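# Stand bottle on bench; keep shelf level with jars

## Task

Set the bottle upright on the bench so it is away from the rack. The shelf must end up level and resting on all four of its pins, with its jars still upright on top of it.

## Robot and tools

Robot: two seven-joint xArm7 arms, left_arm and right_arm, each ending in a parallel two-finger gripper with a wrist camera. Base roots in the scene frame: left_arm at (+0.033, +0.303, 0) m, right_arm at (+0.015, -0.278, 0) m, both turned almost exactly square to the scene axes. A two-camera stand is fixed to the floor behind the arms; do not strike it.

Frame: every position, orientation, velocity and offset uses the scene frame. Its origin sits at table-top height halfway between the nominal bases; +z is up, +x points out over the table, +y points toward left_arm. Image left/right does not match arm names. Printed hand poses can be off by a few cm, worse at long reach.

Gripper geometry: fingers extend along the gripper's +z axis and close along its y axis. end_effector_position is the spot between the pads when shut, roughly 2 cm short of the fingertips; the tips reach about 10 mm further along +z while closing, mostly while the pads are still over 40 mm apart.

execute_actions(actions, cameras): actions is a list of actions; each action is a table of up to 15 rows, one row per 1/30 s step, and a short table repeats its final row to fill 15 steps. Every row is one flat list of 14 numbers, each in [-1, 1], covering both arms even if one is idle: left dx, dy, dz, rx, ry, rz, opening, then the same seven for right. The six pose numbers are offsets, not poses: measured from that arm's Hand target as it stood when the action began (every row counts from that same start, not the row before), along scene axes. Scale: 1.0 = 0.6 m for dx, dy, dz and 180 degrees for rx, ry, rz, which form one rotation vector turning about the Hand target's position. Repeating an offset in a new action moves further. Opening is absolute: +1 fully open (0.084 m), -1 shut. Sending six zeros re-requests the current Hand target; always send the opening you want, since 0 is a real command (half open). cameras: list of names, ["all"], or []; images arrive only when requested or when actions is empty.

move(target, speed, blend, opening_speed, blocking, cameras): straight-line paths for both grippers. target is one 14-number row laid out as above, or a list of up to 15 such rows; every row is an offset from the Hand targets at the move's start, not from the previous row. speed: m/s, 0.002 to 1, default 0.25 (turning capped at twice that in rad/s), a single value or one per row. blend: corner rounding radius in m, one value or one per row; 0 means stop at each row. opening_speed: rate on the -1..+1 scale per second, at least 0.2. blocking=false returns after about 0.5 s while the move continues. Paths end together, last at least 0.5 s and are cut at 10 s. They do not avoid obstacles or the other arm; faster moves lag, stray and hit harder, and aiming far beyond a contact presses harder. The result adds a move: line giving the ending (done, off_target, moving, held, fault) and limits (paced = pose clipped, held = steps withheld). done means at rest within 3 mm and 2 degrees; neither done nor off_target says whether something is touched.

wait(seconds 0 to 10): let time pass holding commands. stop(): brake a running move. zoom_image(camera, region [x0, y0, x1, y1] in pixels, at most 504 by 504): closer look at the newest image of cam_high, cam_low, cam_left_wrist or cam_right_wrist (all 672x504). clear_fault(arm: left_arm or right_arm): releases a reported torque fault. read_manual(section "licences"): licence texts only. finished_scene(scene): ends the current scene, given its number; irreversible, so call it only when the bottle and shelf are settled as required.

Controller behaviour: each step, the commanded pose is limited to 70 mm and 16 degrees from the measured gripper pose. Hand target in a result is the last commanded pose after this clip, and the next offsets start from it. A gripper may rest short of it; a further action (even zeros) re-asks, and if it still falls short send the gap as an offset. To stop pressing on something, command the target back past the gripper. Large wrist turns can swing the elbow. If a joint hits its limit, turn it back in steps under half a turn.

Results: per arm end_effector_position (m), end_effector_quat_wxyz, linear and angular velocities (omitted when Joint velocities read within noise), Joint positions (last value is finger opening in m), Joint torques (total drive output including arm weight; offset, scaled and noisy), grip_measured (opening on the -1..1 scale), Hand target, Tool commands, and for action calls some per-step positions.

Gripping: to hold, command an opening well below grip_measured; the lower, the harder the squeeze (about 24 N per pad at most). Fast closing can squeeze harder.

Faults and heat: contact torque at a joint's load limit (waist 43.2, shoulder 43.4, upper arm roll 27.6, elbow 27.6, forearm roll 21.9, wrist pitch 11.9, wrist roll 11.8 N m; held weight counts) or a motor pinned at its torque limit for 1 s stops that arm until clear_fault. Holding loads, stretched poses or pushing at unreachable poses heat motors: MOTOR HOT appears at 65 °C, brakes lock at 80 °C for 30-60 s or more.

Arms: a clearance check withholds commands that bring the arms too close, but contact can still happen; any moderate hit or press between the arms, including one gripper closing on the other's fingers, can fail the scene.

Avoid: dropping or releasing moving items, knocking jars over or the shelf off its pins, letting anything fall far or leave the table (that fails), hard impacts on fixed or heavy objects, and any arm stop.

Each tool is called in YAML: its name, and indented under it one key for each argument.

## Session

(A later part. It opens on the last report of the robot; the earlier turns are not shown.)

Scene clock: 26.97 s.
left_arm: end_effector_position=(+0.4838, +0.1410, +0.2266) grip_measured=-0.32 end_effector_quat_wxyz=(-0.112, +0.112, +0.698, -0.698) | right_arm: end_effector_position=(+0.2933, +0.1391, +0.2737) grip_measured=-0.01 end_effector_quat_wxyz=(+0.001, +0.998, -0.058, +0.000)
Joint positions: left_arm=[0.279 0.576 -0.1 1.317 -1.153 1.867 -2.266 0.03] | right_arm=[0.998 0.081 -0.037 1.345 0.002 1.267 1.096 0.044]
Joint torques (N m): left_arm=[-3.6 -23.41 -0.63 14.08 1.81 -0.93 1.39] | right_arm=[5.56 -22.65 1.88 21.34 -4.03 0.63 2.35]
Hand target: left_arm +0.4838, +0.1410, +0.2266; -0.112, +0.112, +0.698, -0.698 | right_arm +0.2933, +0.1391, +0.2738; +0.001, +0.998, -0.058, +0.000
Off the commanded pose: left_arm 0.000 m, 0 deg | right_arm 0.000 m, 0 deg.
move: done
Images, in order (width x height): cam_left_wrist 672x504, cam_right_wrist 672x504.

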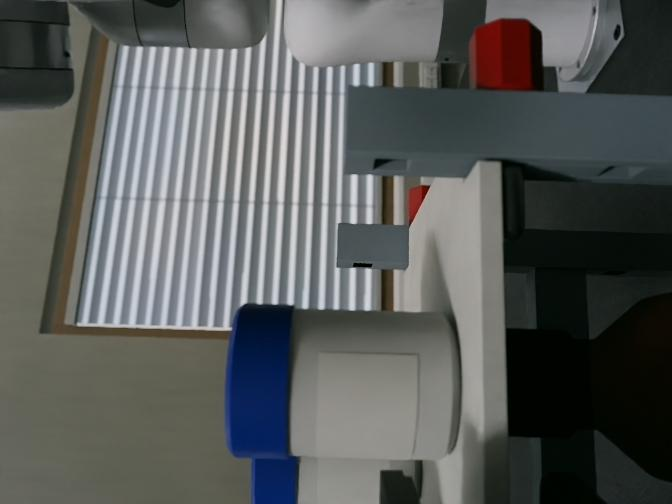

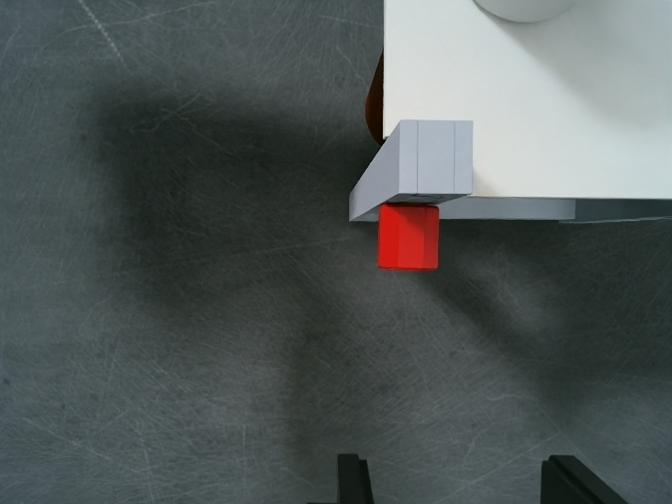

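move:
  target:
    - [0.0472,0.1423,0,0,0,0,-0.3,0,0,0,0,0,0,0]
    - [0.0412,0.1155,-0.1777,0.2239,0.447,0.0141,0.66,-0.083,-0.083,0.05,0,0,0,0]
  speed: [0.12,0.3]
  blend: [0.0,0]
  cameras: ["cam_left_wrist","cam_high"]

Scene clock: 33.43 s.
left_arm: end_effector_position=(+0.5085, +0.2103, +0.1200) grip_measured=+0.66 end_effector_quat_wxyz=(-0.542, -0.412, +0.646, -0.345) | right_arm: end_effector_position=(+0.2435, +0.0893, +0.3038) grip_measured=-0.01 end_effector_quat_wxyz=(+0.001, +0.998, -0.058, +0.000)
Joint positions: left_arm=[0.17 0.882 0.133 1.663 -0.995 1.952 -3.715 0.071] | right_arm=[1.015 -0.157 -0.018 1.165 -0.004 1.325 1.133 0.044]
Joint torques (N m): left_arm=[-3.55 -28.42 1.01 13.9 1.93 2.93 -1.41] | right_arm=[5.83 -18.48 1.99 17.2 -3.89 0.45 2.33]
Hand target: left_arm +0.5085, +0.2103, +0.1200; -0.542, -0.412, +0.646, -0.345 | right_arm +0.2435, +0.0893, +0.3038; +0.001, +0.998, -0.058, +0.000
Off the commanded pose: left_arm 0.000 m, 0 deg | right_arm 0.000 m, 0 deg.
move: done
Images, in order (width x height): cam_high 672x504, cam_left_wrist 672x504.

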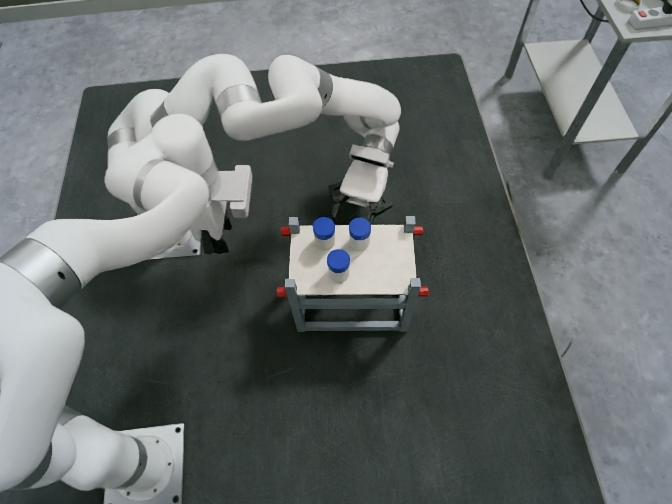

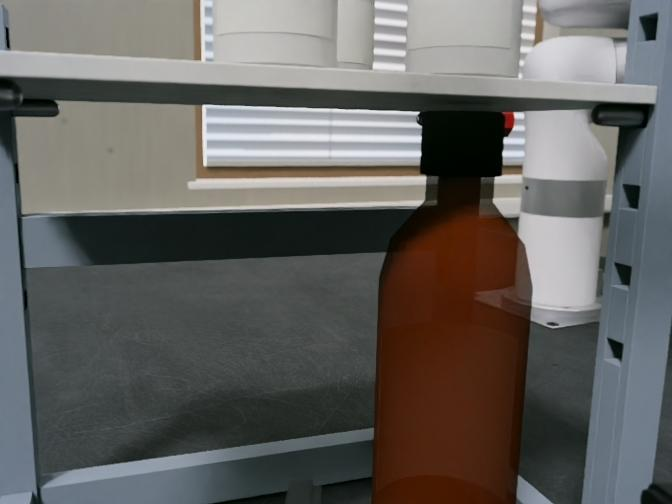

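move:
  target: [-0.0408,-0.0725,-0.045,0,0,-0.0556,0.66,0,0,0,0,0,0,0]
  speed: 0.12
  cameras: ["cam_left_wrist"]

zoom_image:
  camera: "cam_left_wrist"
  region: [240, 100, 672, 504]

Scene clock: 34.70 s.
left_arm: end_effector_position=(+0.4840, +0.1668, +0.0930) grip_measured=+0.66 end_effector_quat_wxyz=(-0.570, -0.354, +0.679, -0.297) | right_arm: end_effector_position=(+0.2435, +0.0893, +0.3038) grip_measured=-0.01 end_effector_quat_wxyz=(+0.001, +0.998, -0.058, +0.000)
Joint positions: left_arm=[0.087 0.949 0.094 1.707 -0.917 1.955 -3.673 0.071] | right_arm=[1.015 -0.157 -0.018 1.165 -0.004 1.325 1.133 0.044]
Joint torques (N m): left_arm=[-3.62 -28.59 -2.58 13.73 2.07 3.08 1.49] | right_arm=[5.4 -17.99 1.99 17.44 -3.71 0.55 2.13]
Hand target: left_arm +0.4840, +0.1668, +0.0930; -0.570, -0.354, +0.679, -0.297 | right_arm +0.2435, +0.0893, +0.3038; +0.001, +0.998, -0.058, +0.000
Off the commanded pose: left_arm 0.000 m, 0 deg | right_arm 0.000 m, 0 deg.
move: done
Images, in order (width x height): cam_left_wrist 672x504.

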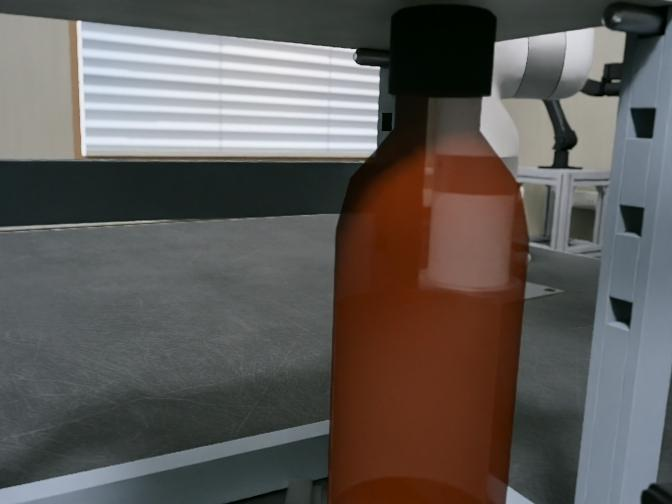

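Scaled by 1.167 from the camera's 672x504 image, which has a finer 960x720 frame.

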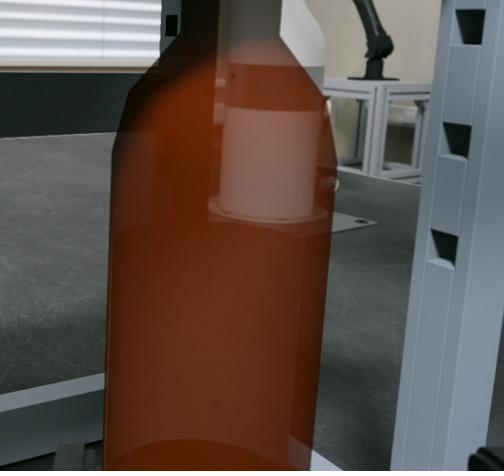

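move:
  target: [-0.0573,-0.0921,0,0,0,0,0.66,0,0,0,0,0,0,0]
  speed: 0.1
  cameras: ["cam_left_wrist"]

zoom_image:
  camera: "cam_left_wrist"
  region: [240, 260, 672, 504]

Scene clock: 36.27 s.
left_arm: end_effector_position=(+0.4496, +0.1115, +0.0930) grip_measured=+0.66 end_effector_quat_wxyz=(-0.570, -0.354, +0.679, -0.297) | right_arm: end_effector_position=(+0.2435, +0.0893, +0.3038) grip_measured=-0.01 end_effector_quat_wxyz=(+0.001, +0.998, -0.058, +0.000)
Joint positions: left_arm=[-0.002 0.833 0.071 1.49 -0.964 1.833 -3.641 0.071] | right_arm=[1.015 -0.157 -0.018 1.165 -0.004 1.325 1.133 0.044]
Joint torques (N m): left_arm=[-3.7 -35.79 -2.68 8.46 -3.74 -1.09 1.47] | right_arm=[5.34 -18.3 1.88 17.08 -3.64 0.34 2.35]
Hand target: left_arm +0.4496, +0.1115, +0.0930; -0.570, -0.354, +0.679, -0.297 | right_arm +0.2435, +0.0893, +0.3038; +0.001, +0.998, -0.058, +0.000
Off the commanded pose: left_arm 0.000 m, 0 deg | right_arm 0.000 m, 0 deg.
move: done
Images, in order (width x height): cam_left_wrist 672x504.

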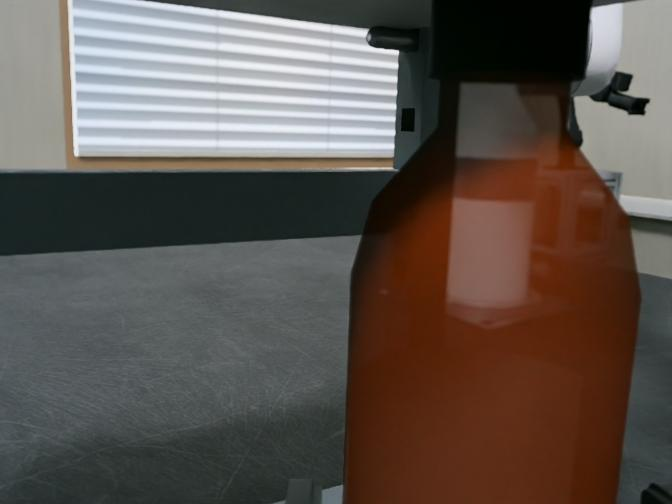

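Scaled by 1.167 from the camera's 672x504 image, which has a finer 960x720 frame.

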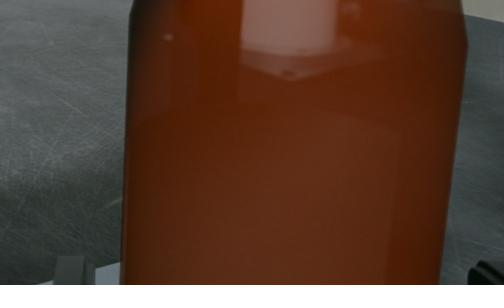

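move:
  target:
    - [-0.01625,-0.0232,0,0,0,0,0.66,0,0,0,0,0,0,0]
    - [-0.01625,-0.0232,0,0,0,0,-0.1,0,0,0,0,0,0,0]
  speed: 0.05
  opening_speed: 0.9
  cameras: ["cam_left_wrist"]

Scene clock: 38.37 s.
left_arm: end_effector_position=(+0.4399, +0.0976, +0.0930) grip_measured=+0.39 end_effector_quat_wxyz=(-0.570, -0.354, +0.679, -0.297) | right_arm: end_effector_position=(+0.2435, +0.0893, +0.3038) grip_measured=-0.01 end_effector_quat_wxyz=(+0.001, +0.998, -0.058, +0.000)
Joint positions: left_arm=[-0.024 0.805 0.063 1.439 -0.979 1.803 -3.634 0.06] | right_arm=[1.015 -0.157 -0.018 1.165 -0.004 1.325 1.133 0.044]
Joint torques (N m): left_arm=[-3.06 -29.12 -1.49 8.43 -0.95 -0.39 0.62] | right_arm=[5.44 -18.08 1.97 17.41 -3.84 0.38 2.14]
Hand target: left_arm +0.4399, +0.0976, +0.0930; -0.570, -0.354, +0.679, -0.297 | right_arm +0.2435, +0.0893, +0.3038; +0.001, +0.998, -0.058, +0.000
Off the commanded pose: left_arm 0.000 m, 0 deg | right_arm 0.000 m, 0 deg.
move: done
Images, in order (width x height): cam_left_wrist 672x504.

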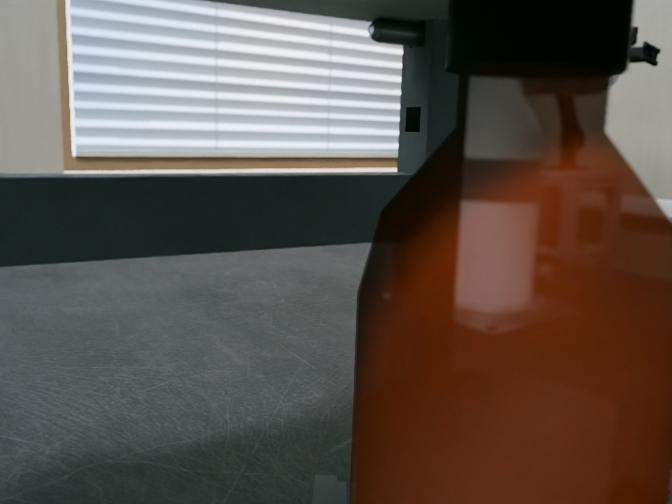

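move:
  target:
    - [0,0,0.003,0,0,0,-0.1,0,0,0,0,0,0,0]
    - [0.0765,0.1092,0.003,0,0,0,-0.1,0,0,0,0,0,0,0]
    - [0.0085,0.254,0.003,0,0,0.0833,-0.1,0,0,0,0,0,0,0]
    - [0.0085,0.254,0.0003,0,0,0.0833,-0.1,0,0,0,0,0,0,0]
  speed: [0.03,0.08,0.1,0.02]
  blend: [0,0.015,0,0]
  cameras: ["all"]

zoom_image:
  camera: "cam_high"
  region: [260, 110, 470, 340]

zoom_image:
  camera: "cam_low"
  region: [300, 210, 420, 300]

Scene clock: 42.20 s.
left_arm: end_effector_position=(+0.4450, +0.2500, +0.0932) grip_measured=+0.39 end_effector_quat_wxyz=(-0.527, -0.439, +0.627, -0.369) | right_arm: end_effector_position=(+0.2435, +0.0893, +0.3038) grip_measured=-0.01 end_effector_quat_wxyz=(+0.001, +0.998, -0.058, +0.000)
Joint positions: left_arm=[0.207 0.771 0.207 1.365 -0.947 1.883 -3.53 0.06] | right_arm=[1.015 -0.157 -0.018 1.165 -0.004 1.325 1.133 0.044]
Joint torques (N m): left_arm=[2.93 -27.12 -1.6 12.84 -3.88 -0.3 1.46] | right_arm=[5.9 -18.14 2.01 17.41 -3.62 0.45 2.15]
Hand target: left_arm +0.4450, +0.2500, +0.0932; -0.527, -0.439, +0.627, -0.369 | right_arm +0.2435, +0.0893, +0.3038; +0.001, +0.998, -0.058, +0.000
Off the commanded pose: left_arm 0.000 m, 0 deg | right_arm 0.000 m, 0 deg.
move: done

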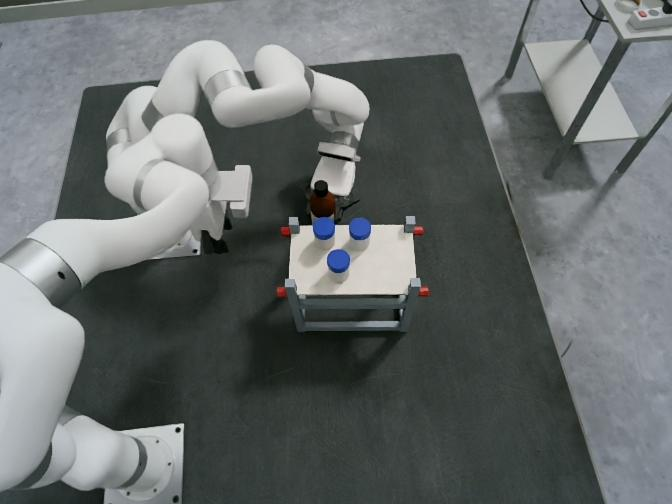

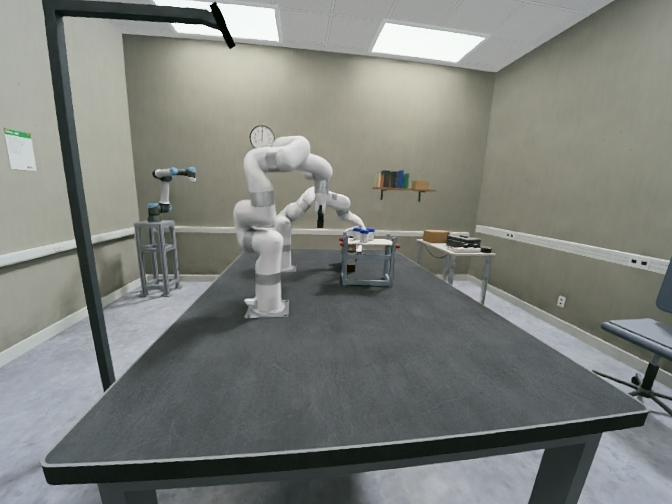

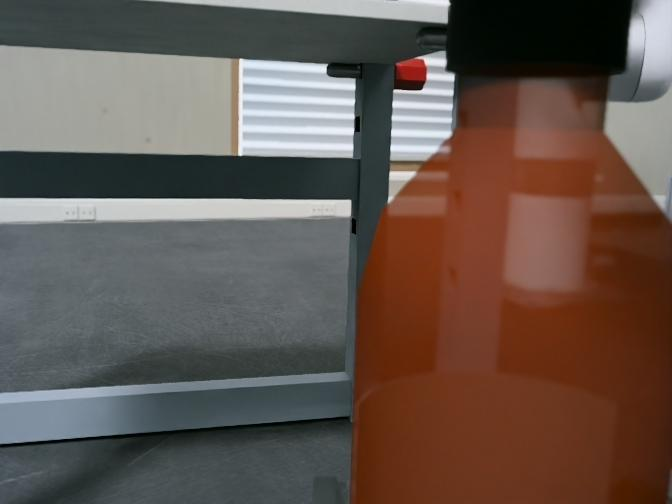

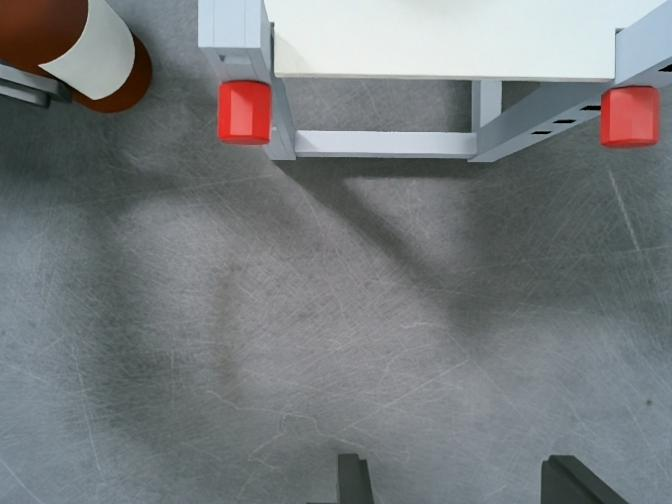

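Scaled by 2.191 from the camera's 672x504 image, which has a finer 960x720 frame.

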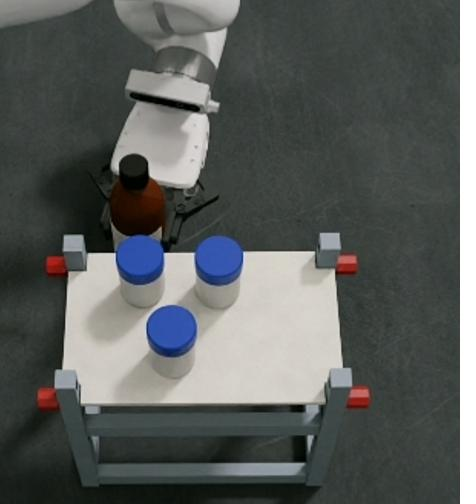

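Scaled by 4.200 from the camera's 672x504 image, which has a finer 960x720 frame.

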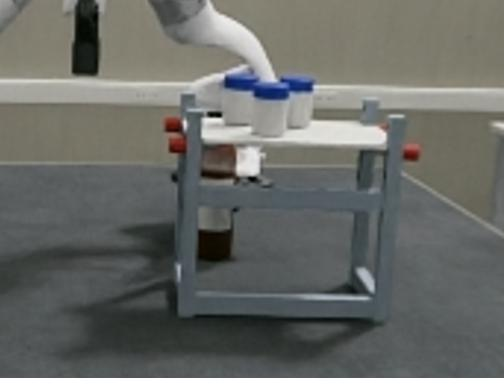

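move:
  target: [0,0,-0.0025,0,0,0,-0.1,0,0,0,0,0,0,0]
  speed: 0.015
  cameras: ["cam_left_wrist"]

move:
  target: [0,0,-0.0025,0,0,0,-0.1,0,0,0,0,0,0,0]
  speed: 0.015
  cameras: ["cam_left_wrist"]

Scene clock: 43.00 s.
left_arm: end_effector_position=(+0.4450, +0.2500, +0.0917) grip_measured=+0.39 end_effector_quat_wxyz=(-0.527, -0.439, +0.627, -0.369) | right_arm: end_effector_position=(+0.2435, +0.0893, +0.3038) grip_measured=-0.01 end_effector_quat_wxyz=(+0.001, +0.998, -0.058, +0.000)
Joint positions: left_arm=[0.207 0.775 0.206 1.366 -0.947 1.882 -3.528 0.06] | right_arm=[1.015 -0.157 -0.018 1.165 -0.004 1.325 1.133 0.044]
Joint torques (N m): left_arm=[1.89 -20.49 -0.78 9.97 -1.79 -1.7 1.21] | right_arm=[5.65 -18.07 1.92 17.45 -3.8 0.44 2.11]
Hand target: left_arm +0.4450, +0.2500, +0.0917; -0.527, -0.439, +0.627, -0.369 | right_arm +0.2435, +0.0893, +0.3038; +0.001, +0.998, -0.058, +0.000
Off the commanded pose: left_arm 0.000 m, 0 deg | right_arm 0.000 m, 0 deg.
move: done
Images, in order (width x height): cam_left_wrist 672x504.

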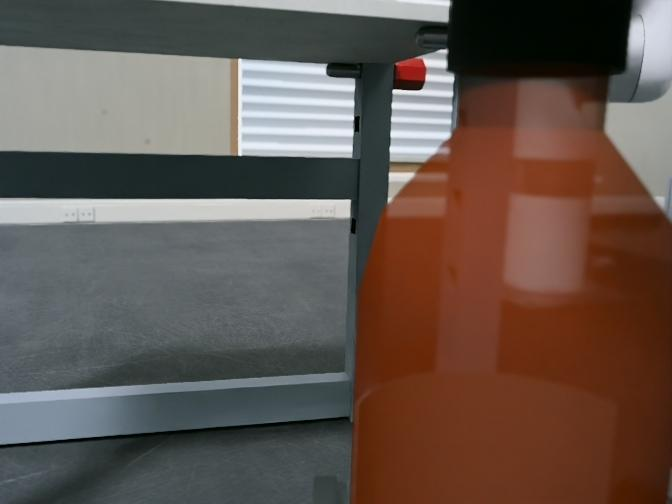

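Scene clock: 43.70 s.
left_arm: end_effector_position=(+0.4450, +0.2500, +0.0902) grip_measured=+0.39 end_effector_quat_wxyz=(-0.527, -0.439, +0.627, -0.369) | right_arm: end_effector_position=(+0.2435, +0.0893, +0.3038) grip_measured=-0.01 end_effector_quat_wxyz=(+0.001, +0.998, -0.058, +0.000)
Joint positions: left_arm=[0.207 0.778 0.206 1.368 -0.947 1.88 -3.526 0.06] | right_arm=[1.015 -0.157 -0.018 1.165 -0.004 1.325 1.133 0.044]
Joint torques (N m): left_arm=[2.93 -20.54 -0.85 10.33 -2.31 -1.96 1.14] | right_arm=[5.79 -17.72 1.86 17.76 -3.78 0.52 2.22]
Hand target: left_arm +0.4450, +0.2500, +0.0902; -0.527, -0.439, +0.627, -0.369 | right_arm +0.2435, +0.0893, +0.3038; +0.001, +0.998, -0.058, +0.000
Off the commanded pose: left_arm 0.000 m, 0 deg | right_arm 0.000 m, 0 deg.
move: done
Images, in order (width x height): cam_left_wrist 672x504.

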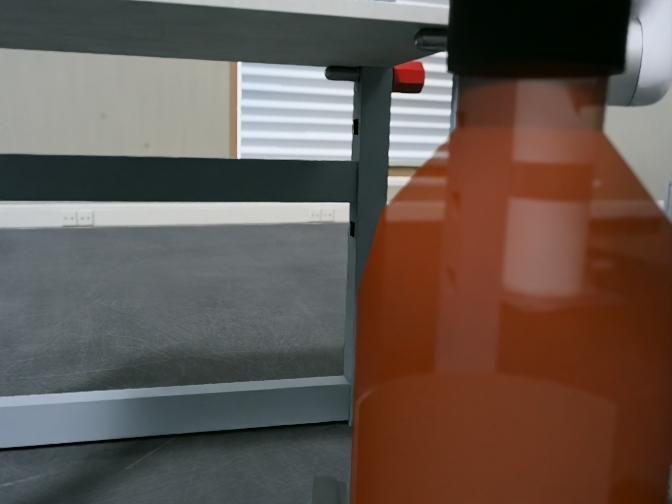

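move:
  target:
    - [0,0,0.0035,0,0,0,-0.1,0,0,0,0,0,0,0]
    - [0,0,0.0035,0,0,0,0.7,0,0,0,0,0,0,0]
  speed: 0.015
  opening_speed: 0.6
  cameras: ["cam_left_wrist","cam_low"]

zoom_image:
  camera: "cam_low"
  region: [300, 210, 420, 300]

Scene clock: 46.23 s.
left_arm: end_effector_position=(+0.4450, +0.2500, +0.0923) grip_measured=+0.70 end_effector_quat_wxyz=(-0.527, -0.439, +0.627, -0.369) | right_arm: end_effector_position=(+0.2435, +0.0893, +0.3038) grip_measured=-0.01 end_effector_quat_wxyz=(+0.001, +0.998, -0.058, +0.000)
Joint positions: left_arm=[0.207 0.773 0.206 1.366 -0.947 1.882 -3.529 0.073] | right_arm=[1.015 -0.157 -0.018 1.165 -0.004 1.325 1.133 0.044]
Joint torques (N m): left_arm=[-1.82 -32.16 0.34 8.98 1.06 1.24 -1.07] | right_arm=[5.13 -17.79 1.66 17.7 -3.56 0.53 2.03]
Hand target: left_arm +0.4450, +0.2500, +0.0923; -0.527, -0.439, +0.627, -0.369 | right_arm +0.2435, +0.0893, +0.3038; +0.001, +0.998, -0.058, +0.000
Off the commanded pose: left_arm 0.000 m, 0 deg | right_arm 0.000 m, 0 deg.
move: done
Images, in order (width x height): cam_low 672x504, cam_left_wrist 672x504.

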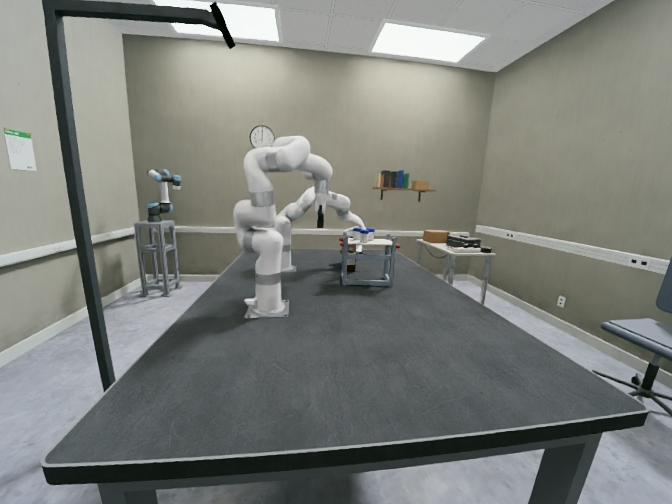

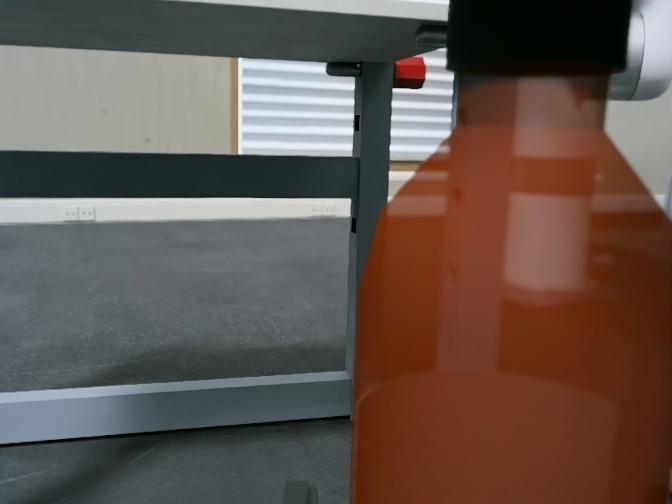

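Scaled by 4.200 from the camera's 672x504 image, which has a finer 960x720 frame.

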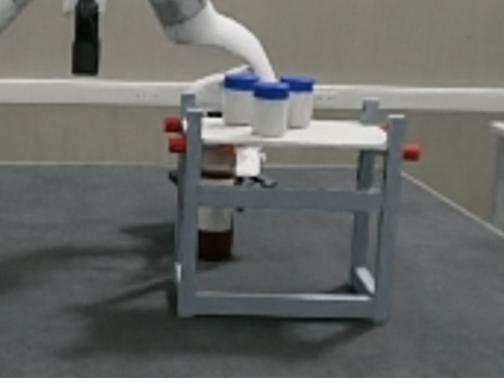

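move:
  target: [0.0513,0.141,0.01,0,0,0,0.7,0,0,0,0,0,0,0]
  speed: 0.12
  cameras: ["cam_left_wrist","cam_high"]

zoom_image:
  camera: "cam_high"
  region: [260, 110, 470, 340]

Scene clock: 47.57 s.
left_arm: end_effector_position=(+0.4757, +0.3346, +0.0983) grip_measured=+0.70 end_effector_quat_wxyz=(-0.527, -0.439, +0.627, -0.369) | right_arm: end_effector_position=(+0.2435, +0.0893, +0.3038) grip_measured=-0.01 end_effector_quat_wxyz=(+0.001, +0.998, -0.058, +0.000)
Joint positions: left_arm=[0.345 0.938 0.228 1.693 -0.896 2.056 -3.581 0.073] | right_arm=[1.015 -0.157 -0.018 1.165 -0.004 1.325 1.133 0.044]
Joint torques (N m): left_arm=[3.59 -28.33 -0.92 13.44 1.33 3.12 -1.47] | right_arm=[5.32 -17.76 1.77 17.53 -3.61 0.25 2.18]
Hand target: left_arm +0.4758, +0.3346, +0.0983; -0.527, -0.439, +0.627, -0.369 | right_arm +0.2435, +0.0893, +0.3038; +0.001, +0.998, -0.058, +0.000
Off the commanded pose: left_arm 0.000 m, 0 deg | right_arm 0.000 m, 0 deg.
move: done
Images, in order (width x height): cam_high 672x504, cam_left_wrist 672x504.

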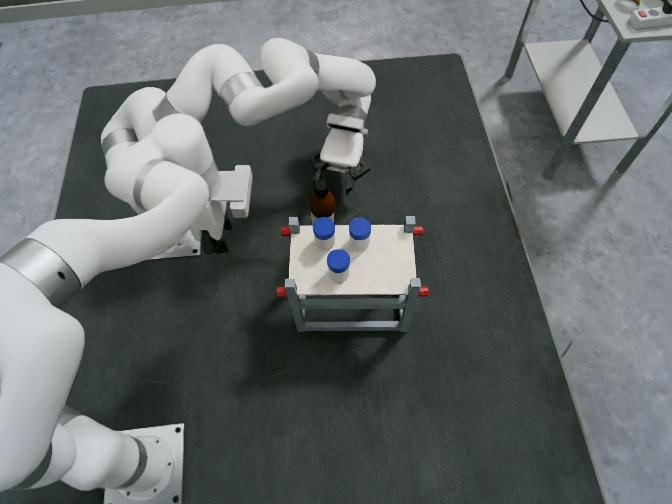

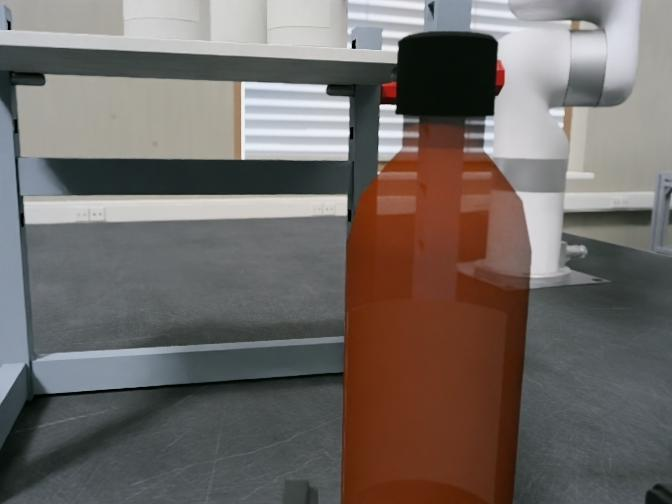

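Scaled by 2.191 from the camera's 672x504 image, which has a finer 960x720 frame.

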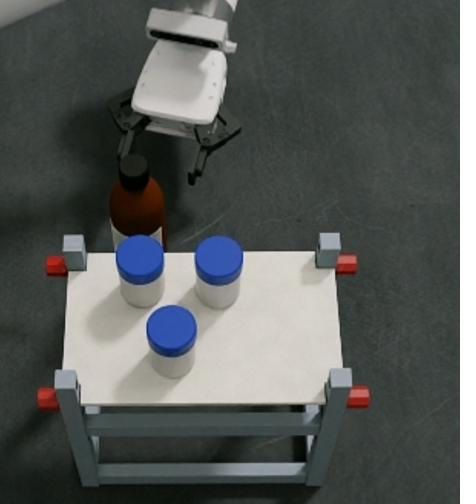

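finished_scene:
  scene: 2

The scene is finished: the task was done.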